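# Stand the streaked tape roll upright on blue card

## Task

Find the single clear tape roll that has a dark streak wound into it and set it down resting on one of its flat circular faces on top of the blue card; every other roll must stay where it was.

## Robot and tools

Robot: two arms, left_arm and right_arm, each with a parallel two-finger gripper. Bases in the scene frame: left_arm at (+0.002, +0.267, +0.016) m, right_arm at (+0.046, -0.368, +0.020) m, both nearly unrotated. Scene frame: origin at table-top height halfway between the nominal bases, +x out over the table, +y toward left_arm, +z up. Arm names do not match image sides. A camera stand sits behind the arms. Loose objects may occasionally get nudged.

Frames: each arm reports end_effector_position (metres, the point between the finger pads, about 1 cm behind the tips) and end_effector_quat_wxyz in its own base frame. Fixed cameras and the table use the scene frame. Gripper fingers point along the gripper's +z; they open and close along its y. Printed positions can be off by a few cm, more at long reach.

Row layout (shared by execute_actions and move): one flat list of 14 numbers covering both arms, each in [-1, 1]: dx, dy, dz, rx, ry, rz, opening for left_arm, then those seven for right_arm. The first six of each arm are an offset, not a pose, measured from that arm's Hand target at the start of the action or move, along that arm's base axes; rotation is a rotation vector about the Hand target position. Scale: 1.0 = 0.6 m or 180 degrees. Opening is absolute: +1 fully open (0.094 m), -1 closed. All zeros for an arm's six pose numbers re-commands its current Hand target; a 0 in the opening slot is a real half-open command, so resend the current opening to keep it.

execute_actions(actions, cameras): actions is a list of actions; each action is a table of up to 15 rows, one per 1/30 s step, and the last row is held to fill 15 steps. Every row counts from the action's start pose, not the prior row. Empty list just returns state and images. cameras: names to show, [] none, omitted/null/["all"] all.

move(target, speed, blend, opening_speed, blocking, cameras): straight-line paths toward target, which is one 14-number row or a list of up to 15 rows, all offsets from the same starting Hand targets. speed in m/s (0.002 to 4.3, default 0.25; rotation up to twice that in rad/s), one number or one per target. blend in metres rounds corners at intermediate targets. opening_speed: rate on the -1..+1 scale per second, at least 0.2; use it to close gently. blocking=false returns after about 0.5 s while the move continues. Paths end together, last at least 0.5 s and at most 10 s. No obstacle avoidance, including the other arm. Avoid paths passing near an arm's own base. Result adds a move: line: done (within 10 mm and 2 degrees), off_target, moving, held, fault, plus limits such as paced (pose clipped) or held (steps withheld). Neither done nor off_target proves contact or no contact.

wait(seconds 0 to 10): lets time run with last commands held. stop(): brakes a running move. zoom_image(camera, region [x0,y0,x1,y1] pixels, max 504x504): closer look at cam_head_left or cam_head_right (both 672x504). read_manual(section): licence texts only. finished_scene(scene): ends the scene (scene 1 or 2), irreversible; the goal must hold with the robot away.

Result lines: Hand target (last commanded pose after clipping; next offsets count from it), end_effector positions, Tool commands, grip_measured (finger opening on the command scale; reads up to about 2.7 mm wide when empty, narrower than the part under full squeeze), grip_effort_nm (motor effort, negative closing; not a pad force), Joint positions, Joint velocities ("within noise" means still), joint torques (include gravity; numbers 3 and 4 wrap at ±28 N m), Scene clock, and step readings for execute_actions.

Behaviour: orientation commands are clipped to 40 degrees from the measured orientation each step. The gripper may rest a few cm short of target from friction or load; resend or add the missing offset. A blocked arm keeps pushing until commanded back past its gripper. To release, command an opening well above grip_measured. Pads squeeze about 50 to 64 N each.

Avoid: dropping the roll or anything off the table (fails the scene), letting go while parts move, fast impacts, hard presses on fixed or heavy things, any contact between the arms or one gripper closing on the other's fingers. Motor heat rises when holding loads, reaching out, or pushing against unreachable poses; MOTOR HOT at 85 °C, and at 100 °C the arm drops and faults for 30 to 60 s.

Each tool is called after "Call:" as name(argument=value, ...), one argument or row to a line, values as JSON.

## Session

Call:
execute_actions(
  actions=[],
)

Scene clock: 0.00 s.
left_arm: end_effector_position=(+0.4711, -0.5747, +0.3088) grip_measured=+1.000 grip_effort_nm=n/a end_effector_quat_wxyz=(+0.534, +0.576, +0.422, -0.452) | right_arm: end_effector_position=(+0.3668, -0.2531, +0.3441) grip_measured=+1.000 grip_effort_nm=n/a end_effector_quat_wxyz=(+0.316, +0.109, +0.942, -0.033)
Joint positions: left_arm=[-0.692 1.888 1.473 0.378 0.949 0.265 0.094] | right_arm=[-0.715 1.152 1.259 -1.091 -0.292 -0.397 0.094]
Joint velocities: within noise
Joint torques (N m): no reading
Heat: left arm: hottest wrist pitch 35 °C; right arm: hottest waist 39 °C.
Hand target: left_arm +0.4752, -0.5782, +0.3091; +0.536, +0.576, +0.420, -0.452 | right_arm +0.3704, -0.2562, +0.3602; +0.329, +0.106, +0.937, -0.042
Tool commands: left_gripper/opening=+1.0 right_gripper/opening=+1.0

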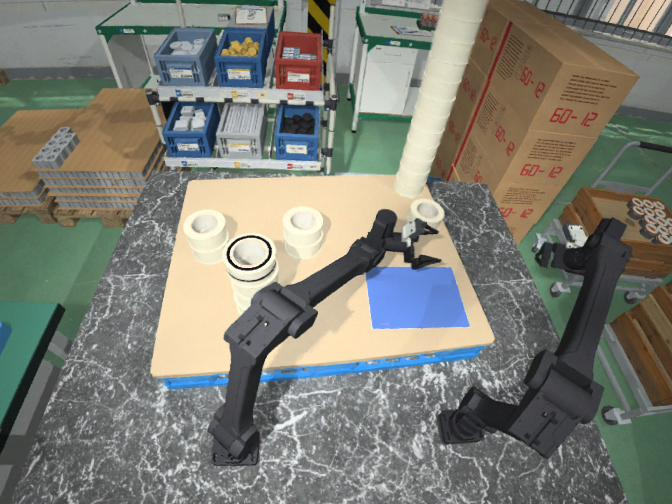

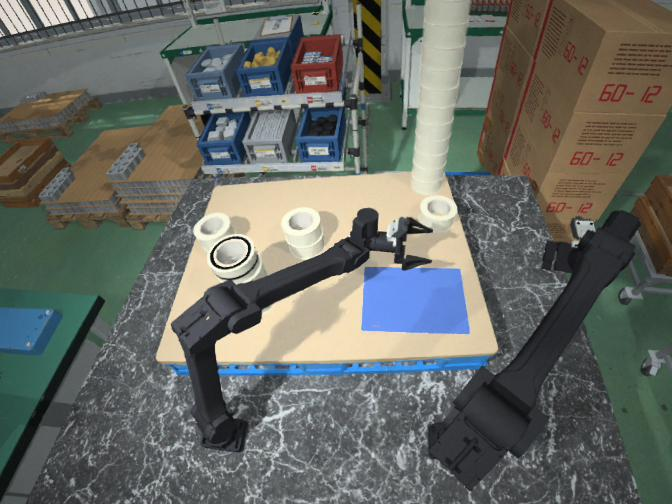

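Call:
zoom_image(
  camera="cam_head_left",
  region=[170, 190, 350, 325],
)

Call:
zoom_image(
  camera="cam_head_right",
  region=[170, 180, 350, 315],
)

Call:
zoom_image(
  camera="cam_head_right",
  region=[370, 0, 490, 240],
)

Call:
zoom_image(
  camera="cam_head_left",
  region=[360, 0, 500, 240],
)

Scaled by 2.800.

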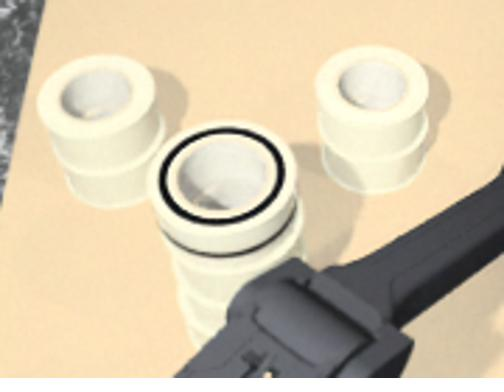

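Scaled by 2.800.

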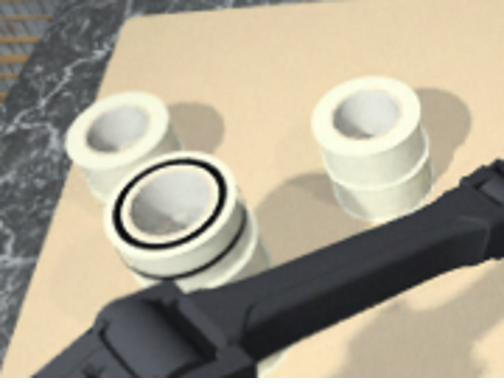

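Scaled by 2.100.

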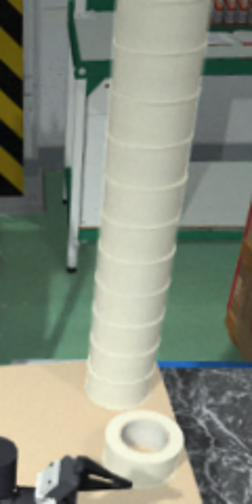

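Scaled by 2.100.

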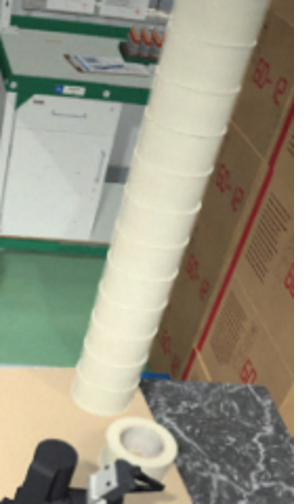

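Call:
move(
  target=[-0.375,0.297,0.2,0.36,0.428,0.46,1,0,0,0,0,0,0,1],
  speed=0.5,
)

Call:
zoom_image(
  camera="cam_head_left",
  region=[150, 160, 350, 380],
)

Call:
zoom_image(
  camera="cam_head_right",
  region=[150, 160, 350, 380],
)

Scene clock: 5.47 s.
left_arm: end_effector_position=(+0.2522, -0.3985, +0.4268) grip_measured=+1.000 grip_effort_nm=-0.022 end_effector_quat_wxyz=(+0.078, +0.006, +0.990, -0.118) | right_arm: end_effector_position=(+0.3668, -0.2531, +0.3441) grip_measured=+1.000 grip_effort_nm=0.017 end_effector_quat_wxyz=(+0.316, +0.109, +0.942, -0.033)
Joint positions: left_arm=[-1.008 1.47 1.875 -1.693 -0.005 -0.995 0.094] | right_arm=[-0.715 1.152 1.259 -1.091 -0.291 -0.397 0.094]
Joint velocities: within noise
Joint torques (N m): left_arm=[-0.26 -11.4 10.19 0.91 0.11 -0.11] | right_arm=[0.44 -8.23 12.63 1.09 -0.29 -0.06]
Heat: left arm: hottest wrist pitch 35 °C; right arm: hottest waist 39 °C.
Hand target: left_arm +0.2502, -0.4000, +0.4293; +0.000, +0.000, +1.000, +0.000 | right_arm +0.3704, -0.2562, +0.3602; +0.329, +0.106, +0.937, -0.042
Off the commanded pose: left_arm 0.003 m, 16 deg | right_arm 0.017 m, 2 deg.
joint sent to its limit (left arm) — joint 4 (wrist pitch), lower limit. The joint targets are off in orientation, not in position.
move: off_target (left_arm, right_arm)

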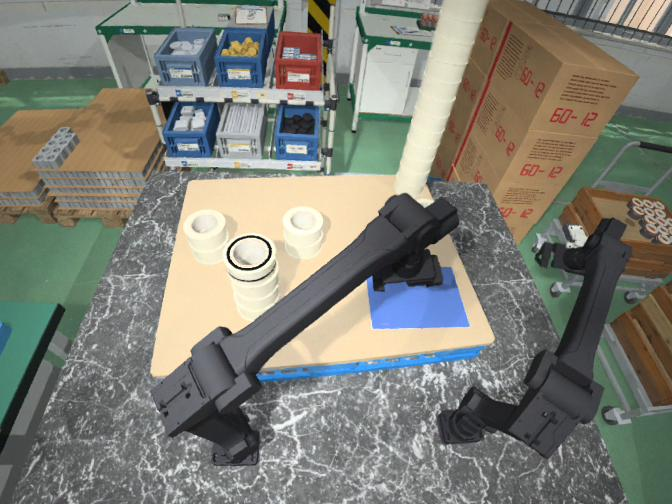

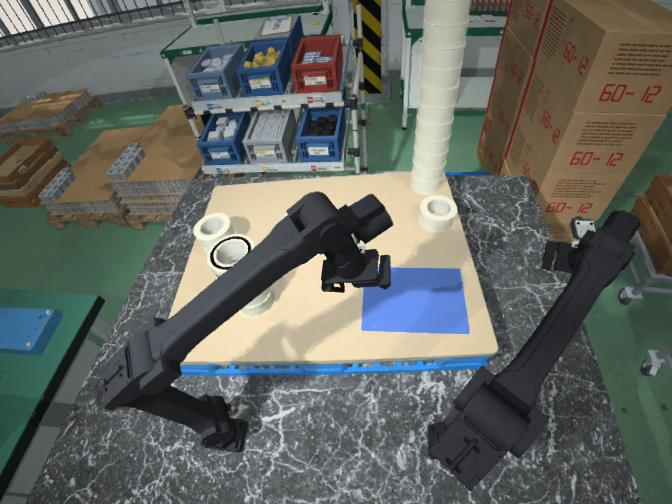

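Scaled by 2.291.

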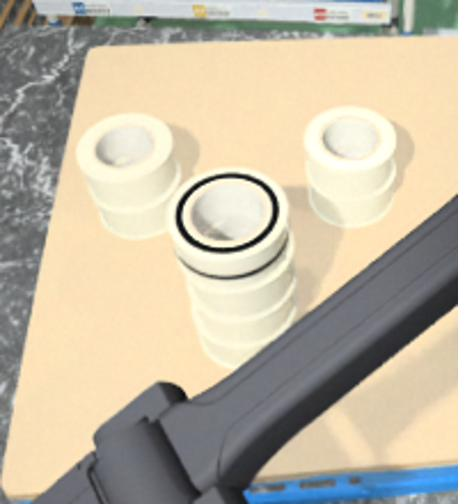

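Scaled by 2.291.

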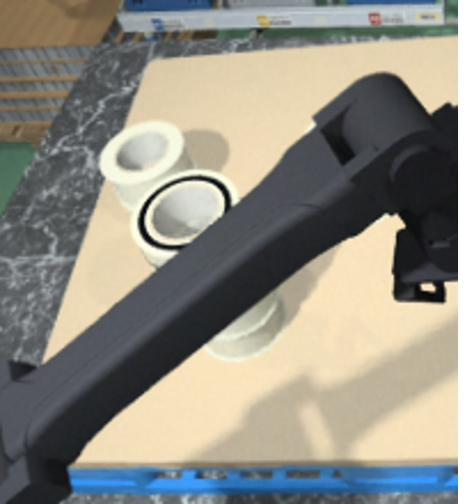

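Call:
move(
  target=[0.412,0.523,-0.08,0,0,0,1,0,0,0,0,0,0,1],
  speed=0.3,
)

Call:
zoom_image(
  camera="cam_head_left",
  region=[170, 160, 350, 340],
)

Call:
zoom_image(
  camera="cam_head_right",
  region=[170, 160, 350, 340],
)

Scene clock: 10.03 s.
left_arm: end_effector_position=(+0.4906, -0.0822, +0.3674) grip_measured=+1.000 grip_effort_nm=-0.022 end_effector_quat_wxyz=(+0.075, -0.012, +0.997, -0.015) | right_arm: end_effector_position=(+0.3668, -0.2531, +0.3441) grip_measured=+1.000 grip_effort_nm=0.017 end_effector_quat_wxyz=(+0.316, +0.109, +0.942, -0.033)
Joint positions: left_arm=[-0.164 1.577 1.852 -1.693 0.004 -0.188 0.094] | right_arm=[-0.715 1.152 1.259 -1.091 -0.291 -0.397 0.094]
Joint velocities: within noise
Joint torques (N m): left_arm=[-0.44 -13.04 13.53 0.7 0.01 0.22] | right_arm=[0.44 -8.29 12.62 1.1 -0.29 -0.06]
Heat: left arm: hottest wrist pitch 35 °C; right arm: hottest waist 39 °C.
Hand target: left_arm +0.4975, -0.0862, +0.3814; +0.000, +0.000, +1.000, +0.000 | right_arm +0.3704, -0.2562, +0.3602; +0.329, +0.106, +0.937, -0.042
Off the commanded pose: left_arm 0.016 m, 9 deg | right_arm 0.017 m, 2 deg.
joint sent to its limit (left arm) — joint 4 (wrist pitch), lower limit. The joint targets are off in orientation, not in position.
move: off_target (left_arm, right_arm)

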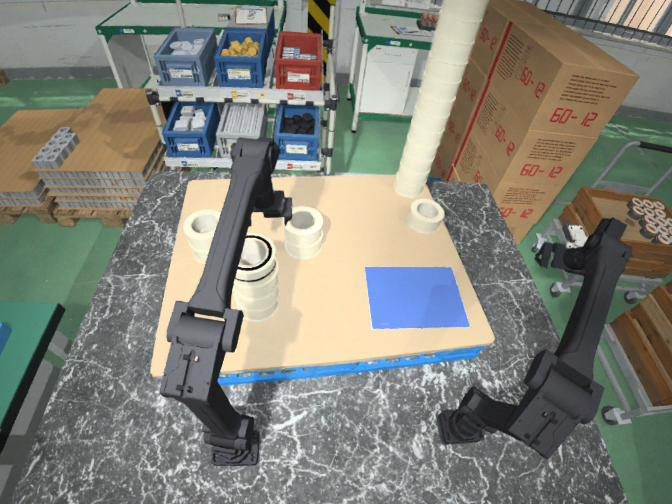

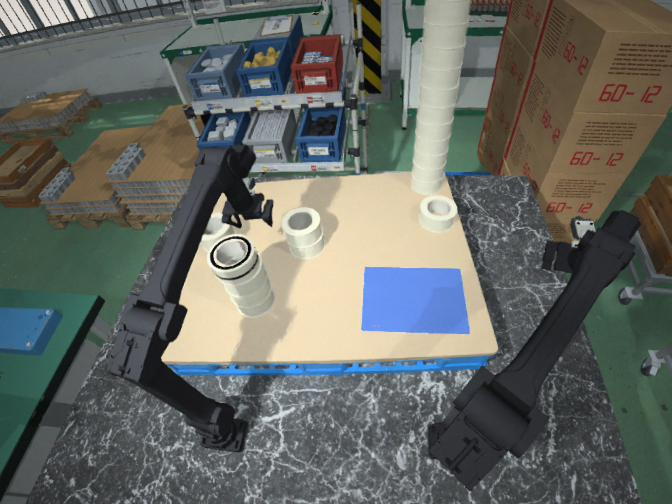

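Scaled by 2.800.

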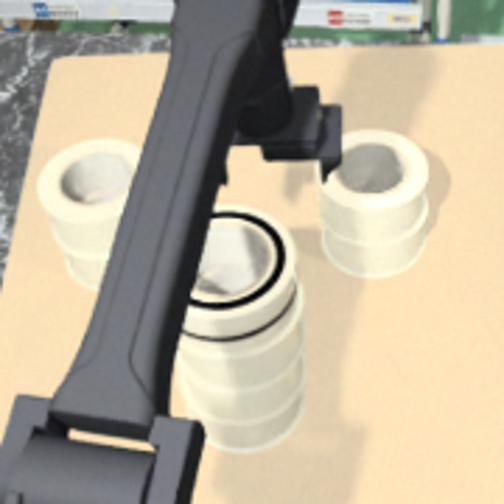

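Scaled by 2.800.

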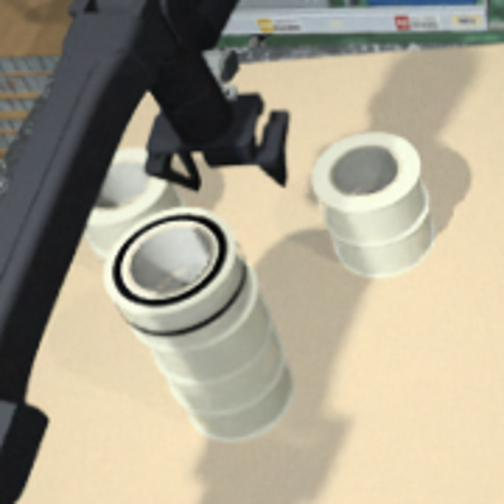

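Call:
zoom_image(
  camera="cam_head_left",
  region=[220, 190, 310, 280],
)

Call:
zoom_image(
  camera="cam_head_right",
  region=[200, 190, 290, 280],
)

Scaled by 5.600.

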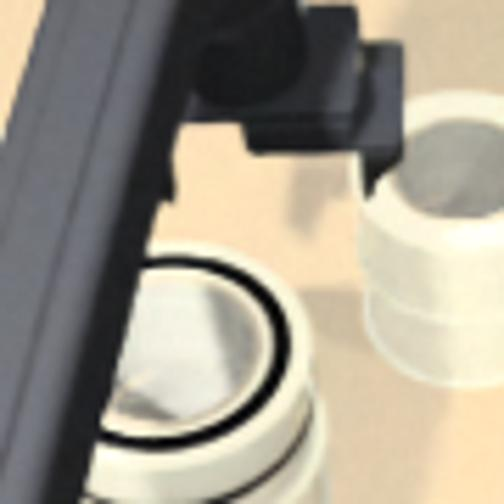

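Scaled by 5.600.

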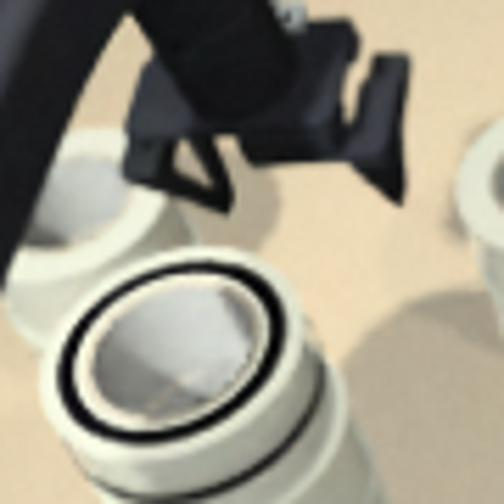

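Call:
move(
  target=[0,-0.25,-0.27,0,0,0,1,0,0,0,0,0,0,1],
  speed=0.3,
)

Call:
zoom_image(
  camera="cam_head_left",
  region=[200, 180, 350, 330],
)

Call:
zoom_image(
  camera="cam_head_right",
  region=[200, 180, 350, 330],
)

Scene clock: 17.17 s.
left_arm: end_effector_position=(+0.4922, -0.2336, +0.2219) grip_measured=+1.000 grip_effort_nm=-0.022 end_effector_quat_wxyz=(-0.002, +0.007, +1.000, +0.002) | right_arm: end_effector_position=(+0.3668, -0.2531, +0.3441) grip_measured=+1.000 grip_effort_nm=0.017 end_effector_quat_wxyz=(+0.316, +0.109, +0.942, -0.033)
Joint positions: left_arm=[-0.443 1.774 1.727 -1.53 -0.001 -0.428 0.094] | right_arm=[-0.715 1.152 1.259 -1.091 -0.291 -0.397 0.094]
Joint velocities: within noise
Joint torques (N m): left_arm=[0.62 -15.91 10.13 1.09 0.14 -0.08] | right_arm=[0.44 -8.35 12.63 1.11 -0.29 -0.07]
Heat: left arm: hottest wrist pitch 35 °C; right arm: hottest waist 39 °C.
Hand target: left_arm +0.4974, -0.2362, +0.2192; +0.000, -0.001, +1.000, +0.000 | right_arm +0.3704, -0.2562, +0.3602; +0.329, +0.106, +0.937, -0.042
Off the commanded pose: left_arm 0.006 m, 1 deg | right_arm 0.017 m, 2 deg.
move: off_target (right_arm)

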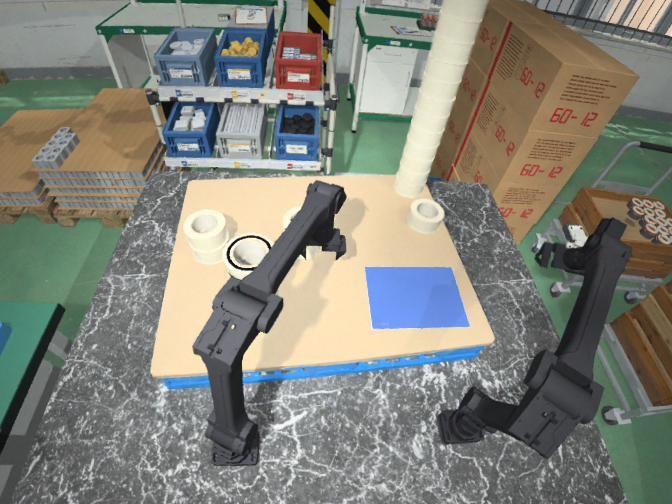

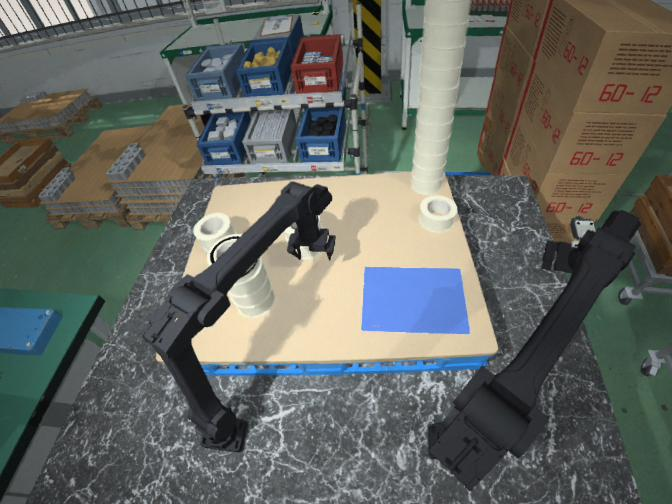

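Scaled by 3.360.

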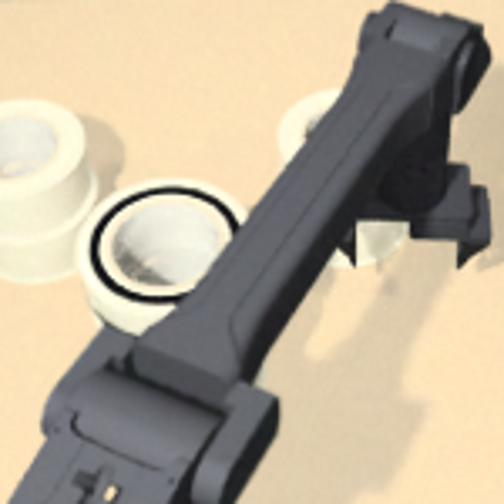

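Scaled by 3.360.

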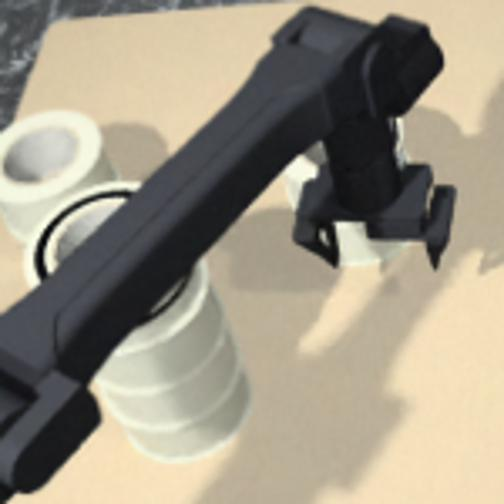

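Call:
move(
  target=[
    [0,0.02,0.165,0,0,0,1,0,0,0,0,0,0,1],
    [0.02,0.285,0.155,0,0,0,1,0,0,0,0,0,0,1],
  ],
  speed=0.3,
)

Call:
zoom_image(
  camera="cam_head_left",
  region=[210, 190, 310, 290],
)

Call:
zoom_image(
  camera="cam_head_right",
  region=[200, 190, 300, 290],
)

Scene clock: 22.00 s.
left_arm: end_effector_position=(+0.5150, -0.0619, +0.3137) grip_measured=+1.000 grip_effort_nm=-0.027 end_effector_quat_wxyz=(+0.021, -0.012, +1.000, -0.003) | right_arm: end_effector_position=(+0.3668, -0.2531, +0.3441) grip_measured=+1.000 grip_effort_nm=0.017 end_effector_quat_wxyz=(+0.316, +0.109, +0.942, -0.033)
Joint positions: left_arm=[-0.118 1.682 1.846 -1.692 0.001 -0.142 0.094] | right_arm=[-0.715 1.152 1.259 -1.091 -0.291 -0.397 0.094]
Joint velocities: within noise
Joint torques (N m): left_arm=[-0.38 -15.79 8.49 0.49 0.11 0.13] | right_arm=[0.44 -8.35 12.63 1.09 -0.29 -0.07]
Heat: left arm: hottest elbow 35 °C; right arm: hottest waist 39 °C.
Hand target: left_arm +0.5094, -0.0653, +0.3123; +0.000, +0.000, +1.000, +0.000 | right_arm +0.3704, -0.2562, +0.3602; +0.329, +0.106, +0.937, -0.042
Off the commanded pose: left_arm 0.007 m, 3 deg | right_arm 0.017 m, 2 deg.
joint sent to its limit (left arm) — joint 4 (wrist pitch), lower limit. The joint targets still meet the commanded pose.
move: off_target (left_arm, right_arm)

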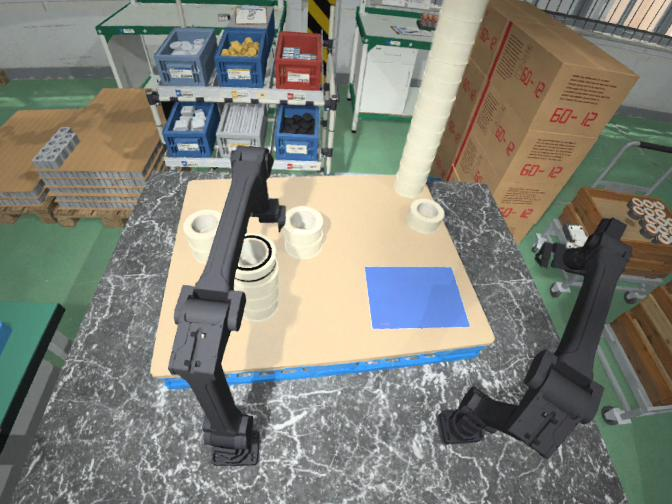

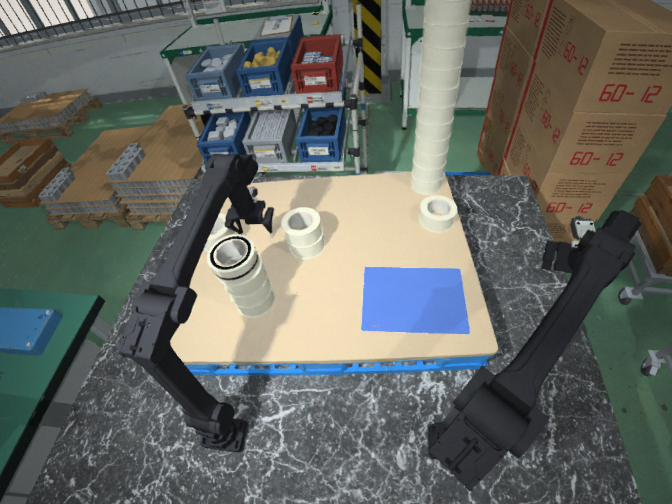

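Scaled by 5.040.

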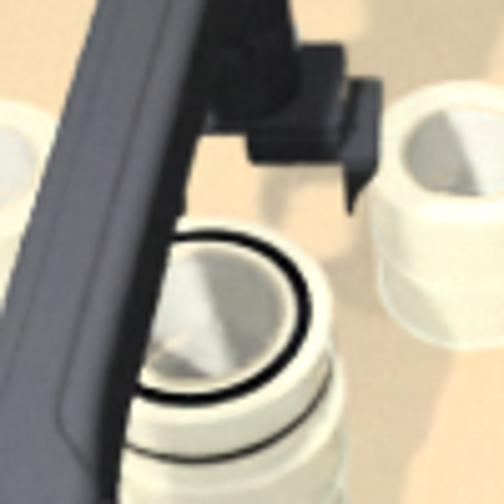

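Scaled by 5.040.

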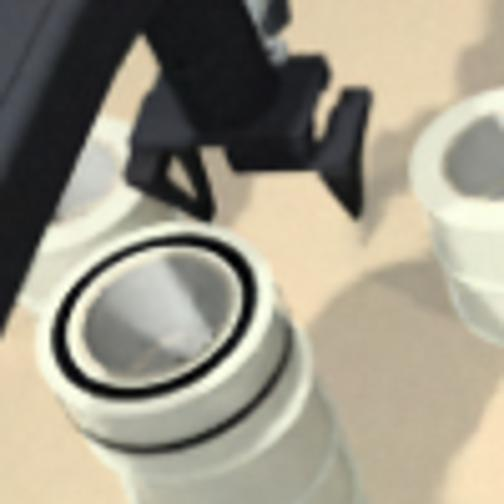

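Call:
move(
  target=[
    [-0.08,-0.29,0,0,0,0,1,0,0,0,0,0,0,1],
    [-0.1,-0.3,-0.37,0,0,0,1,0,0,0,0,0,0,1],
  ],
  speed=0.3,
  blend=0.03,
)

Call:
zoom_image(
  camera="cam_head_left",
  region=[220, 200, 370, 350],
)

Call:
zoom_image(
  camera="cam_head_right",
  region=[200, 200, 350, 350],
)

Scene clock: 25.90 s.
left_arm: end_effector_position=(+0.4511, -0.2423, +0.1408) grip_measured=+0.999 grip_effort_nm=0.007 end_effector_quat_wxyz=(+0.031, -0.002, +0.999, -0.012) | right_arm: end_effector_position=(+0.3668, -0.2531, +0.3441) grip_measured=+1.000 grip_effort_nm=0.017 end_effector_quat_wxyz=(+0.316, +0.109, +0.942, -0.033)
Joint positions: left_arm=[-0.495 1.679 1.384 -1.209 -0.008 -0.498 0.094] | right_arm=[-0.715 1.152 1.259 -1.091 -0.291 -0.397 0.094]
Joint velocities: within noise
Joint torques (N m): left_arm=[-0.03 -9.82 6.12 2.65 0.41 0] | right_arm=[0.44 -8.29 12.63 1.09 -0.28 -0.06]
Heat: left arm: hottest elbow 35 °C; right arm: hottest waist 39 °C.
Hand target: left_arm +0.4496, -0.2452, +0.0903; +0.000, -0.001, +1.000, +0.000 | right_arm +0.3704, -0.2562, +0.3602; +0.329, +0.106, +0.937, -0.042
Off the commanded pose: left_arm 0.051 m, 4 deg | right_arm 0.017 m, 2 deg.
move: off_target (left_arm, right_arm)

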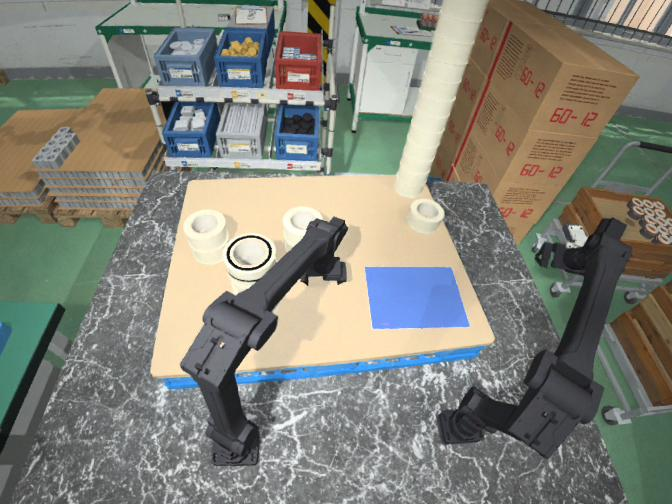

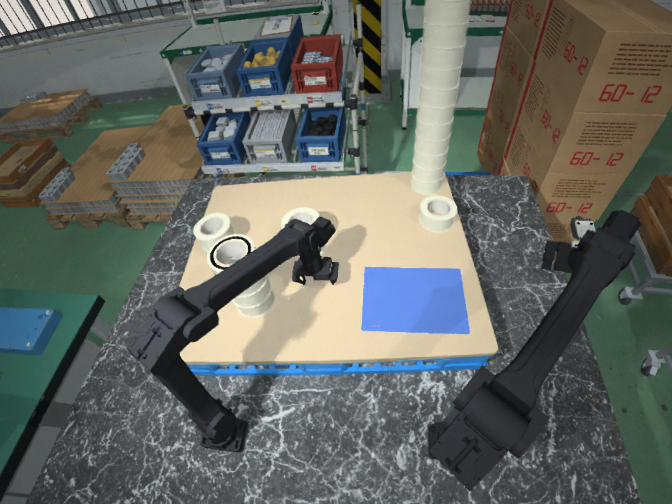

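Scaled by 3.360.

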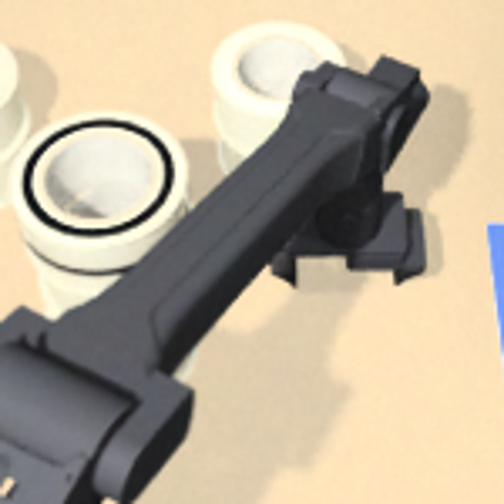

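Scaled by 3.360.

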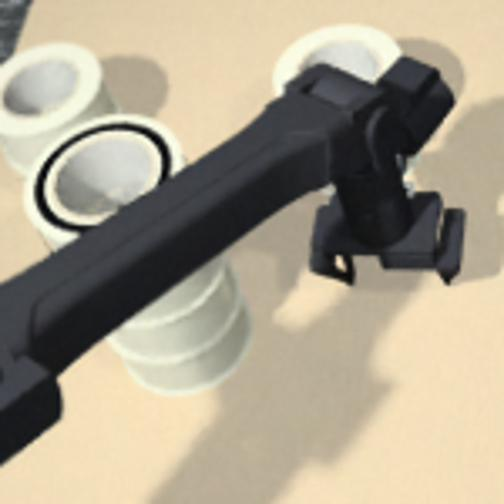

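Call:
move(
  target=[
    [0,0,0.6,0,-0.122,0,1,0,0,0,0,0,0,1],
    [-0.121,0.23,0.623,0,-0.122,0,1,0,0,0,0,0,0,1],
  ],
  speed=0.35,
  blend=0.03,
)

Call:
zoom_image(
  camera="cam_head_left",
  region=[210, 190, 310, 290],
)

Call:
zoom_image(
  camera="cam_head_right",
  region=[200, 190, 300, 290],
)

Scene clock: 31.87 s.
left_arm: end_effector_position=(+0.3734, -0.1095, +0.4743) grip_measured=+0.999 grip_effort_nm=0.002 end_effector_quat_wxyz=(+0.207, -0.004, +0.978, -0.008) | right_arm: end_effector_position=(+0.3668, -0.2531, +0.3441) grip_measured=+1.000 grip_effort_nm=0.017 end_effector_quat_wxyz=(+0.316, +0.109, +0.942, -0.033)
Joint positions: left_arm=[-0.338 1.236 1.759 -1.693 -0.122 -0.322 0.094] | right_arm=[-0.715 1.152 1.259 -1.091 -0.291 -0.397 0.094]
Joint velocities: within noise
Joint torques (N m): left_arm=[0.85 -7.3 8.12 1.21 0.06 0.14] | right_arm=[0.38 -8.35 12.66 1.09 -0.29 -0.07]
Heat: left arm: hottest elbow 35 °C; right arm: hottest waist 39 °C.
Hand target: left_arm +0.3770, -0.1073, +0.4642; +0.191, +0.000, +0.982, -0.001 | right_arm +0.3704, -0.2562, +0.3602; +0.329, +0.106, +0.937, -0.042
Off the commanded pose: left_arm 0.011 m, 2 deg | right_arm 0.017 m, 2 deg.
joint sent to its limit (left arm) — joint 4 (wrist pitch), lower limit. The joint targets still meet the commanded pose.
move: off_target (left_arm, right_arm)

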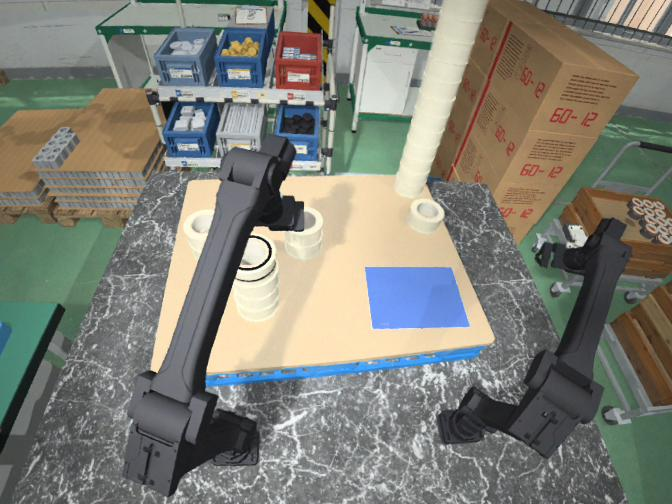

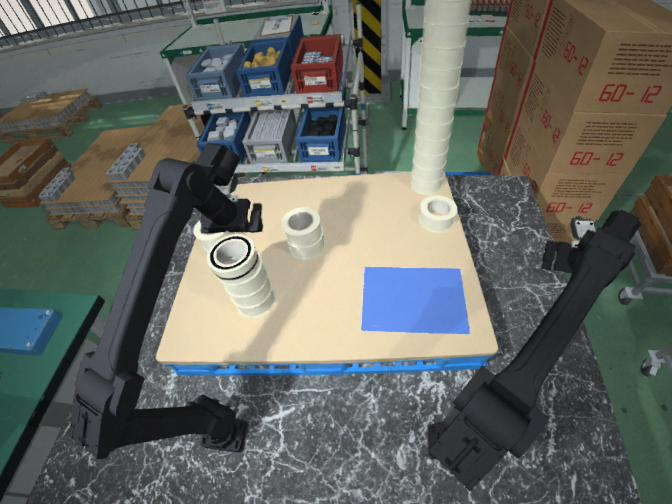

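Scaled by 5.040.

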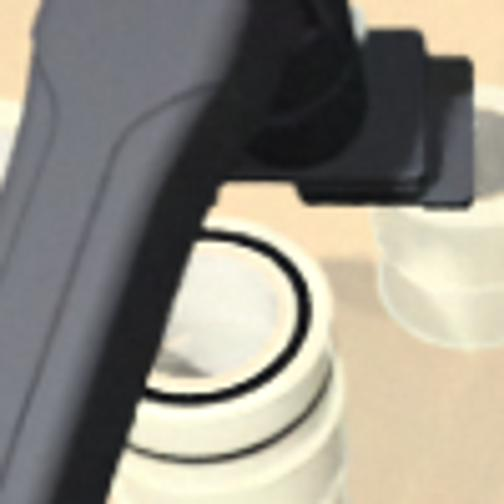

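Scaled by 5.040.

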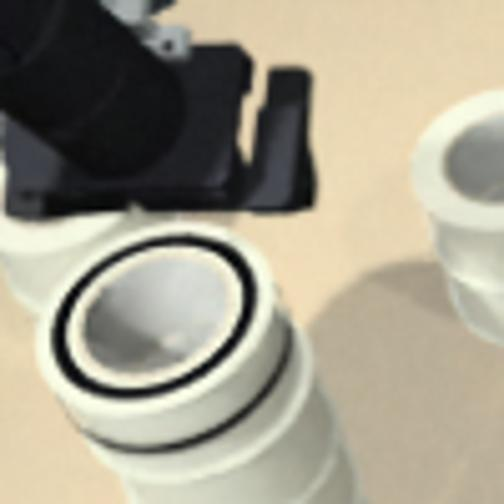

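Call:
move(
  target=[0.075,0.037,-0.15,0,0.055,0,1,0,0,0,0,0,0,1],
  speed=0.2,
)

Call:
zoom_image(
  camera="cam_head_left",
  region=[210, 190, 310, 290],
)

Call:
zoom_image(
  camera="cam_head_right",
  region=[200, 190, 300, 290],
)

Scene clock: 33.83 s.
left_arm: end_effector_position=(+0.4137, -0.0868, +0.3864) grip_measured=+0.999 grip_effort_nm=0.012 end_effector_quat_wxyz=(+0.115, -0.005, +0.993, -0.003) | right_arm: end_effector_position=(+0.3668, -0.2531, +0.3441) grip_measured=+1.000 grip_effort_nm=0.017 end_effector_quat_wxyz=(+0.316, +0.109, +0.942, -0.033)
Joint positions: left_arm=[-0.225 1.342 1.643 -1.645 -0.046 -0.23 0.094] | right_arm=[-0.715 1.152 1.259 -1.091 -0.291 -0.397 0.094]
Joint velocities: within noise
Joint torques (N m): left_arm=[0.44 -8.23 8.81 1.77 0.16 0.17] | right_arm=[0.5 -8.29 12.62 1.09 -0.28 -0.06]
Heat: left arm: hottest elbow 35 °C; right arm: hottest waist 39 °C.
Hand target: left_arm +0.4219, -0.0850, +0.3742; +0.105, +0.000, +0.994, -0.001 | right_arm +0.3704, -0.2562, +0.3602; +0.329, +0.106, +0.937, -0.042
Off the commanded pose: left_arm 0.015 m, 1 deg | right_arm 0.017 m, 2 deg.
move: off_target (left_arm, right_arm)

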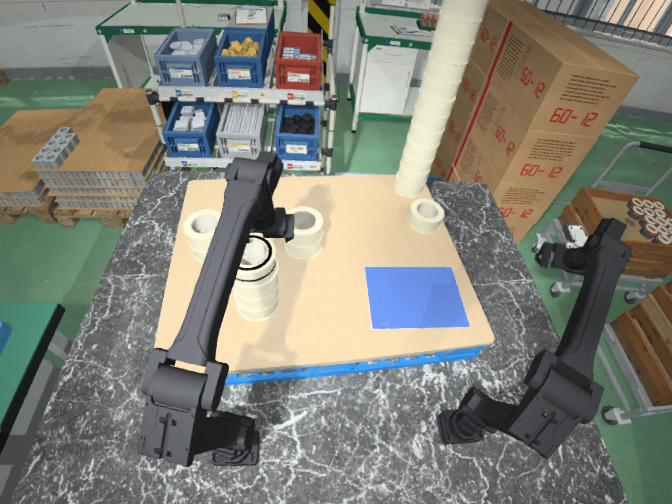

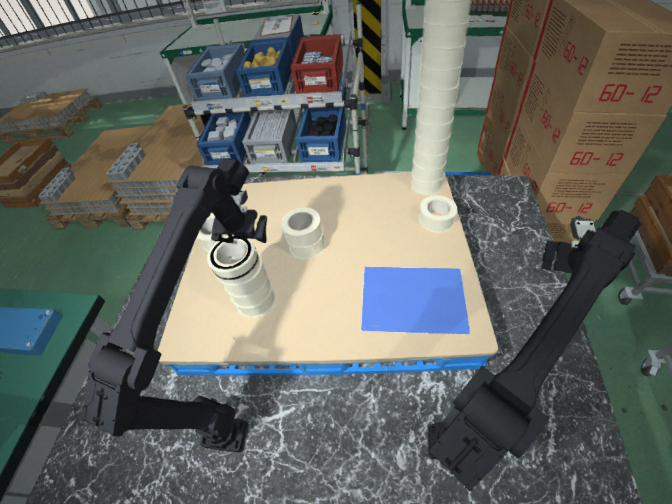

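Scaled by 5.040.

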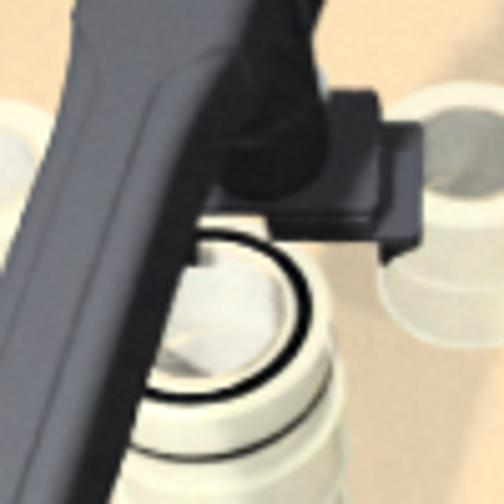

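Scaled by 5.040.

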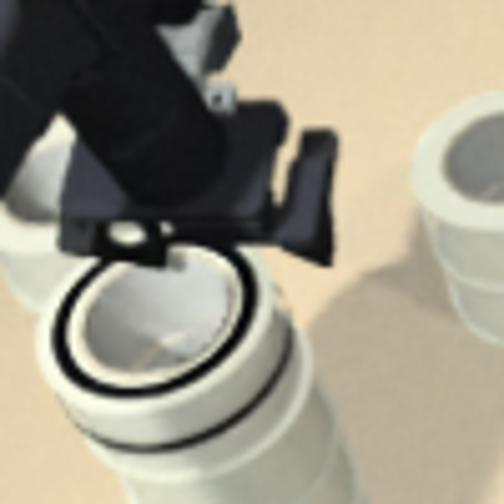

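Call:
move(
  target=[-0.028,-0.018,-0.055,0,0,0,1,0,0,0,0,0,0,1],
  speed=0.08,
)

Call:
zoom_image(
  camera="cam_head_left",
  region=[210, 190, 310, 290],
)

Call:
zoom_image(
  camera="cam_head_right",
  region=[200, 190, 300, 290],
)

Scene clock: 35.47 s.
left_arm: end_effector_position=(+0.4014, -0.0909, +0.3475) grip_measured=+0.999 grip_effort_nm=0.007 end_effector_quat_wxyz=(+0.107, +0.001, +0.994, +0.001) | right_arm: end_effector_position=(+0.3668, -0.2531, +0.3441) grip_measured=+1.000 grip_effort_nm=0.017 end_effector_quat_wxyz=(+0.316, +0.109, +0.942, -0.033)
Joint positions: left_arm=[-0.244 1.301 1.502 -1.565 -0.053 -0.237 0.094] | right_arm=[-0.715 1.152 1.259 -1.091 -0.291 -0.397 0.094]
Joint velocities: within noise
Joint torques (N m): left_arm=[-0.5 -9.11 9.02 1.81 0.12 -0.09] | right_arm=[0.44 -8.35 12.6 1.07 -0.29 -0.06]
Heat: left arm: hottest elbow 35 °C; right arm: hottest waist 39 °C.
Hand target: left_arm +0.4050, -0.0958, +0.3411; +0.105, +0.000, +0.994, +0.000 | right_arm +0.3704, -0.2562, +0.3602; +0.329, +0.106, +0.937, -0.042
Off the commanded pose: left_arm 0.009 m, 0 deg | right_arm 0.017 m, 2 deg.
move: off_target (right_arm)

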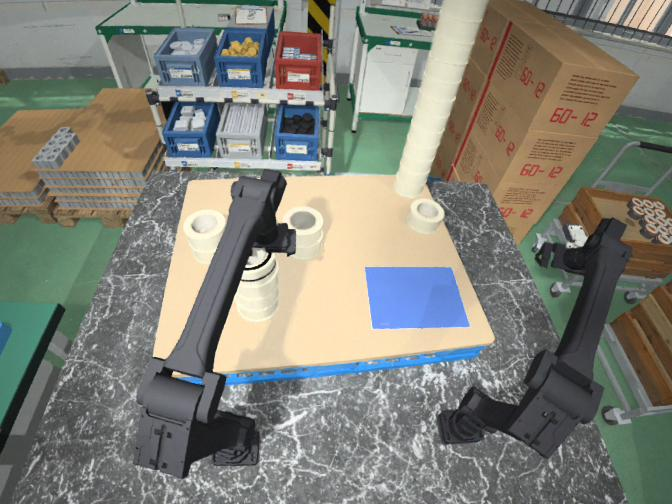

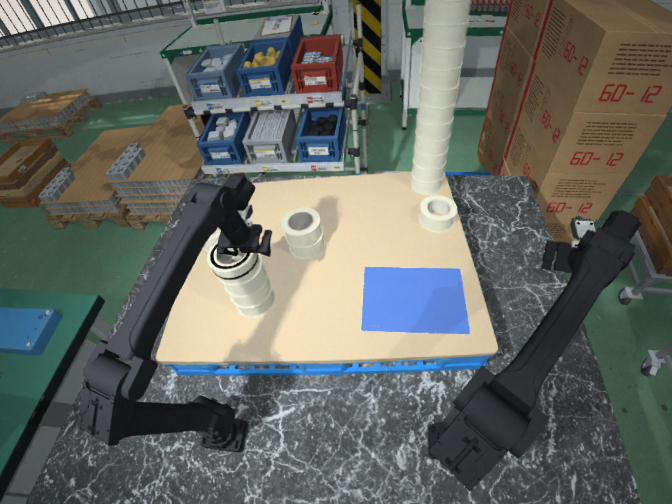

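Scaled by 5.040.

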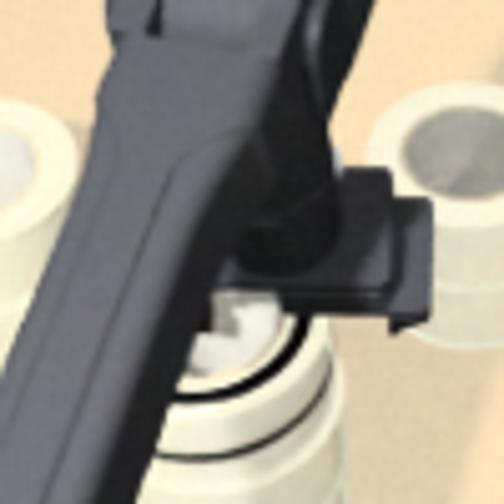

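Scaled by 5.040.

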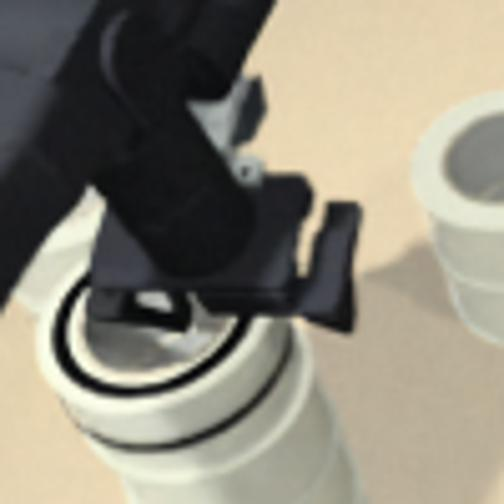

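Call:
move(
  target=[0,0,-0.015,0,0,0,1,0,0,0,0,0,0,1],
  speed=0.08,
  cameras=[],
)

Call:
move(
  target=[0,0,0,0,0,0,-0.9,0,0,0,0,0,0,1],
  opening_speed=0.8,
)

Call:
zoom_image(
  camera="cam_head_left",
  region=[210, 190, 310, 290],
)

Call:
zoom_image(
  camera="cam_head_right",
  region=[200, 190, 300, 290],
)

Scene clock: 36.87 s.
left_arm: end_effector_position=(+0.4015, -0.0919, +0.3428) grip_measured=+0.999 grip_effort_nm=0.012 end_effector_quat_wxyz=(+0.109, -0.001, +0.994, +0.000) | right_arm: end_effector_position=(+0.3668, -0.2531, +0.3441) grip_measured=+1.000 grip_effort_nm=0.012 end_effector_quat_wxyz=(+0.316, +0.109, +0.942, -0.033)
Joint positions: left_arm=[-0.246 1.296 1.484 -1.546 -0.053 -0.243 0.094] | right_arm=[-0.715 1.152 1.259 -1.091 -0.291 -0.397 0.094]
Joint velocities: within noise
Joint torques (N m): left_arm=[-0.38 -8.59 8.38 2.09 0.1 -0.03] | right_arm=[0.44 -8.41 12.63 1.1 -0.28 -0.06]
Heat: left arm: hottest elbow 35 °C; right arm: hottest waist 39 °C.
Hand target: left_arm +0.4051, -0.0959, +0.3321; +0.105, +0.000, +0.994, -0.001 | right_arm +0.3704, -0.2562, +0.3602; +0.329, +0.106, +0.937, -0.042
Off the commanded pose: left_arm 0.012 m, 0 deg | right_arm 0.017 m, 2 deg.
move: off_target (left_arm, right_arm)
No camera images: "cameras" was empty.

Scene clock: 39.47 s.
left_arm: end_effector_position=(+0.4018, -0.0939, +0.3408) grip_measured=-0.362 grip_effort_nm=-1.043 end_effector_quat_wxyz=(+0.109, -0.001, +0.994, -0.005) | right_arm: end_effector_position=(+0.3668, -0.2531, +0.3441) grip_measured=+1.000 grip_effort_nm=0.022 end_effector_quat_wxyz=(+0.316, +0.109, +0.942, -0.033)
Joint positions: left_arm=[-0.247 1.296 1.479 -1.54 -0.044 -0.245 0.03] | right_arm=[-0.715 1.152 1.259 -1.091 -0.291 -0.397 0.094]
Joint velocities: within noise
Joint torques (N m): left_arm=[-0.44 -8.82 8.76 1.81 -0.24 0] | right_arm=[0.56 -8.35 12.63 1.06 -0.29 -0.06]
Heat: left arm: hottest elbow 35 °C; right arm: hottest waist 39 °C.
Hand target: left_arm +0.4051, -0.0957, +0.3322; +0.105, +0.000, +0.994, +0.000 | right_arm +0.3704, -0.2562, +0.3602; +0.329, +0.106, +0.937, -0.042
Off the commanded pose: left_arm 0.009 m, 1 deg | right_arm 0.017 m, 2 deg.
move: off_target (right_arm)

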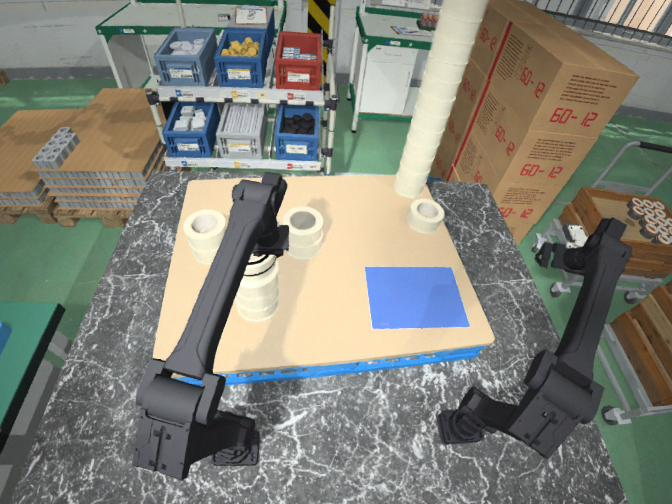

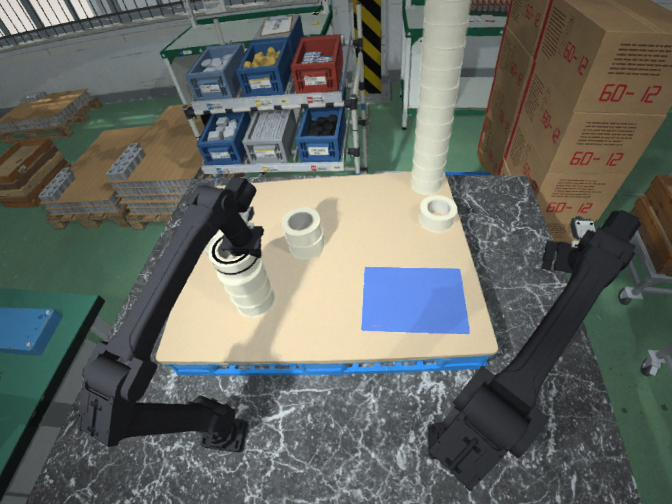

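Scaled by 5.040.

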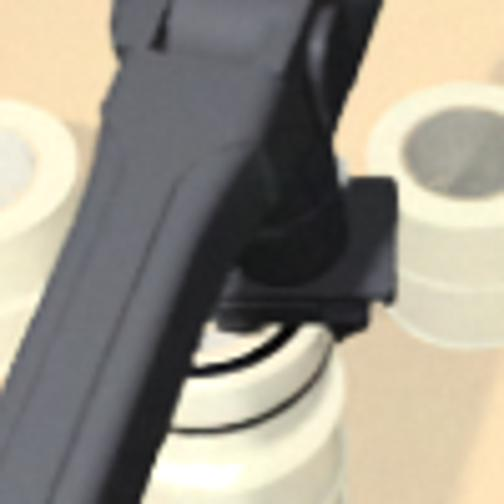

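Scaled by 5.040.

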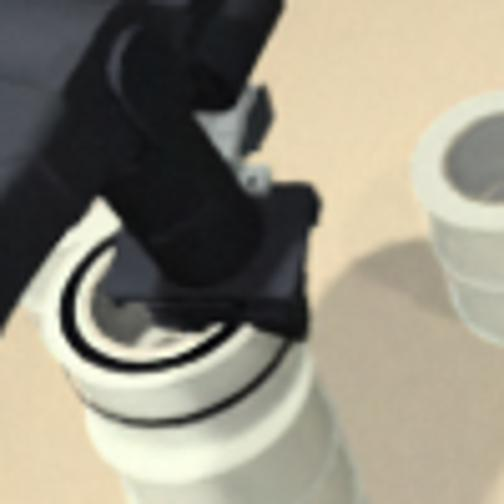

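Call:
move(
  target=[0,0,0.12,0,0,0,-0.9,0,0,0,0,0,0,1],
  speed=0.08,
)

Call:
zoom_image(
  camera="cam_head_right",
  region=[190, 180, 330, 320],
)

Scene clock: 41.10 s.
left_arm: end_effector_position=(+0.3968, -0.0927, +0.3752) grip_measured=-0.364 grip_effort_nm=-1.048 end_effector_quat_wxyz=(+0.081, -0.001, +0.997, +0.002) | right_arm: end_effector_position=(+0.3668, -0.2531, +0.3441) grip_measured=+1.000 grip_effort_nm=0.017 end_effector_quat_wxyz=(+0.316, +0.109, +0.942, -0.033)
Joint positions: left_arm=[-0.247 1.341 1.62 -1.694 -0.044 -0.245 0.03] | right_arm=[-0.715 1.152 1.259 -1.091 -0.291 -0.397 0.094]
Joint velocities: within noise
Joint torques (N m): left_arm=[-0.44 -9.7 15.75 0.77 -0.23 0] | right_arm=[0.44 -8.29 12.62 1.09 -0.28 -0.07]
Heat: left arm: hottest elbow 35 °C; right arm: hottest waist 39 °C.
Hand target: left_arm +0.4051, -0.0958, +0.4042; +0.105, +0.000, +0.994, -0.001 | right_arm +0.3704, -0.2562, +0.3602; +0.329, +0.106, +0.937, -0.042
Off the commanded pose: left_arm 0.030 m, 3 deg | right_arm 0.017 m, 2 deg.
joint sent to its limit (left arm) — joint 4 (wrist pitch), lower limit. The joint targets still meet the commanded pose.
move: off_target (left_arm, right_arm)

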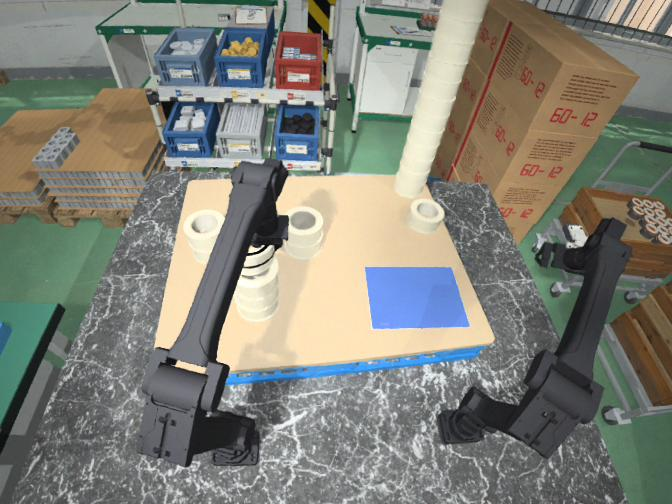

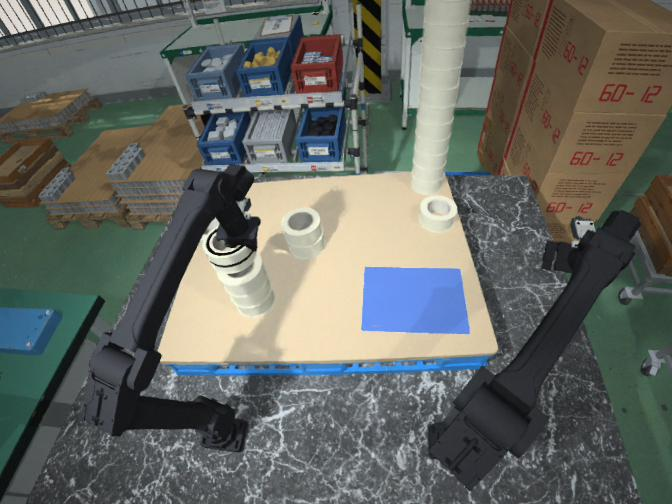

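Scaled by 3.600.

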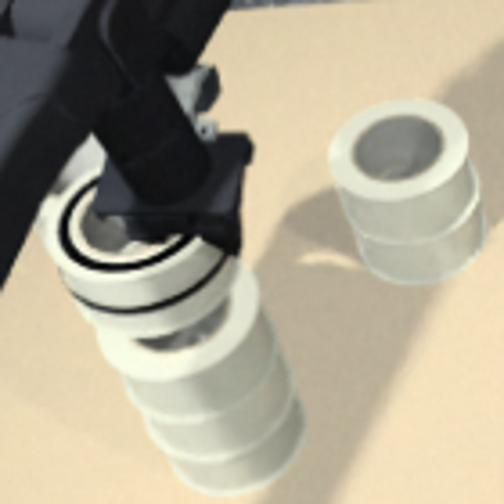

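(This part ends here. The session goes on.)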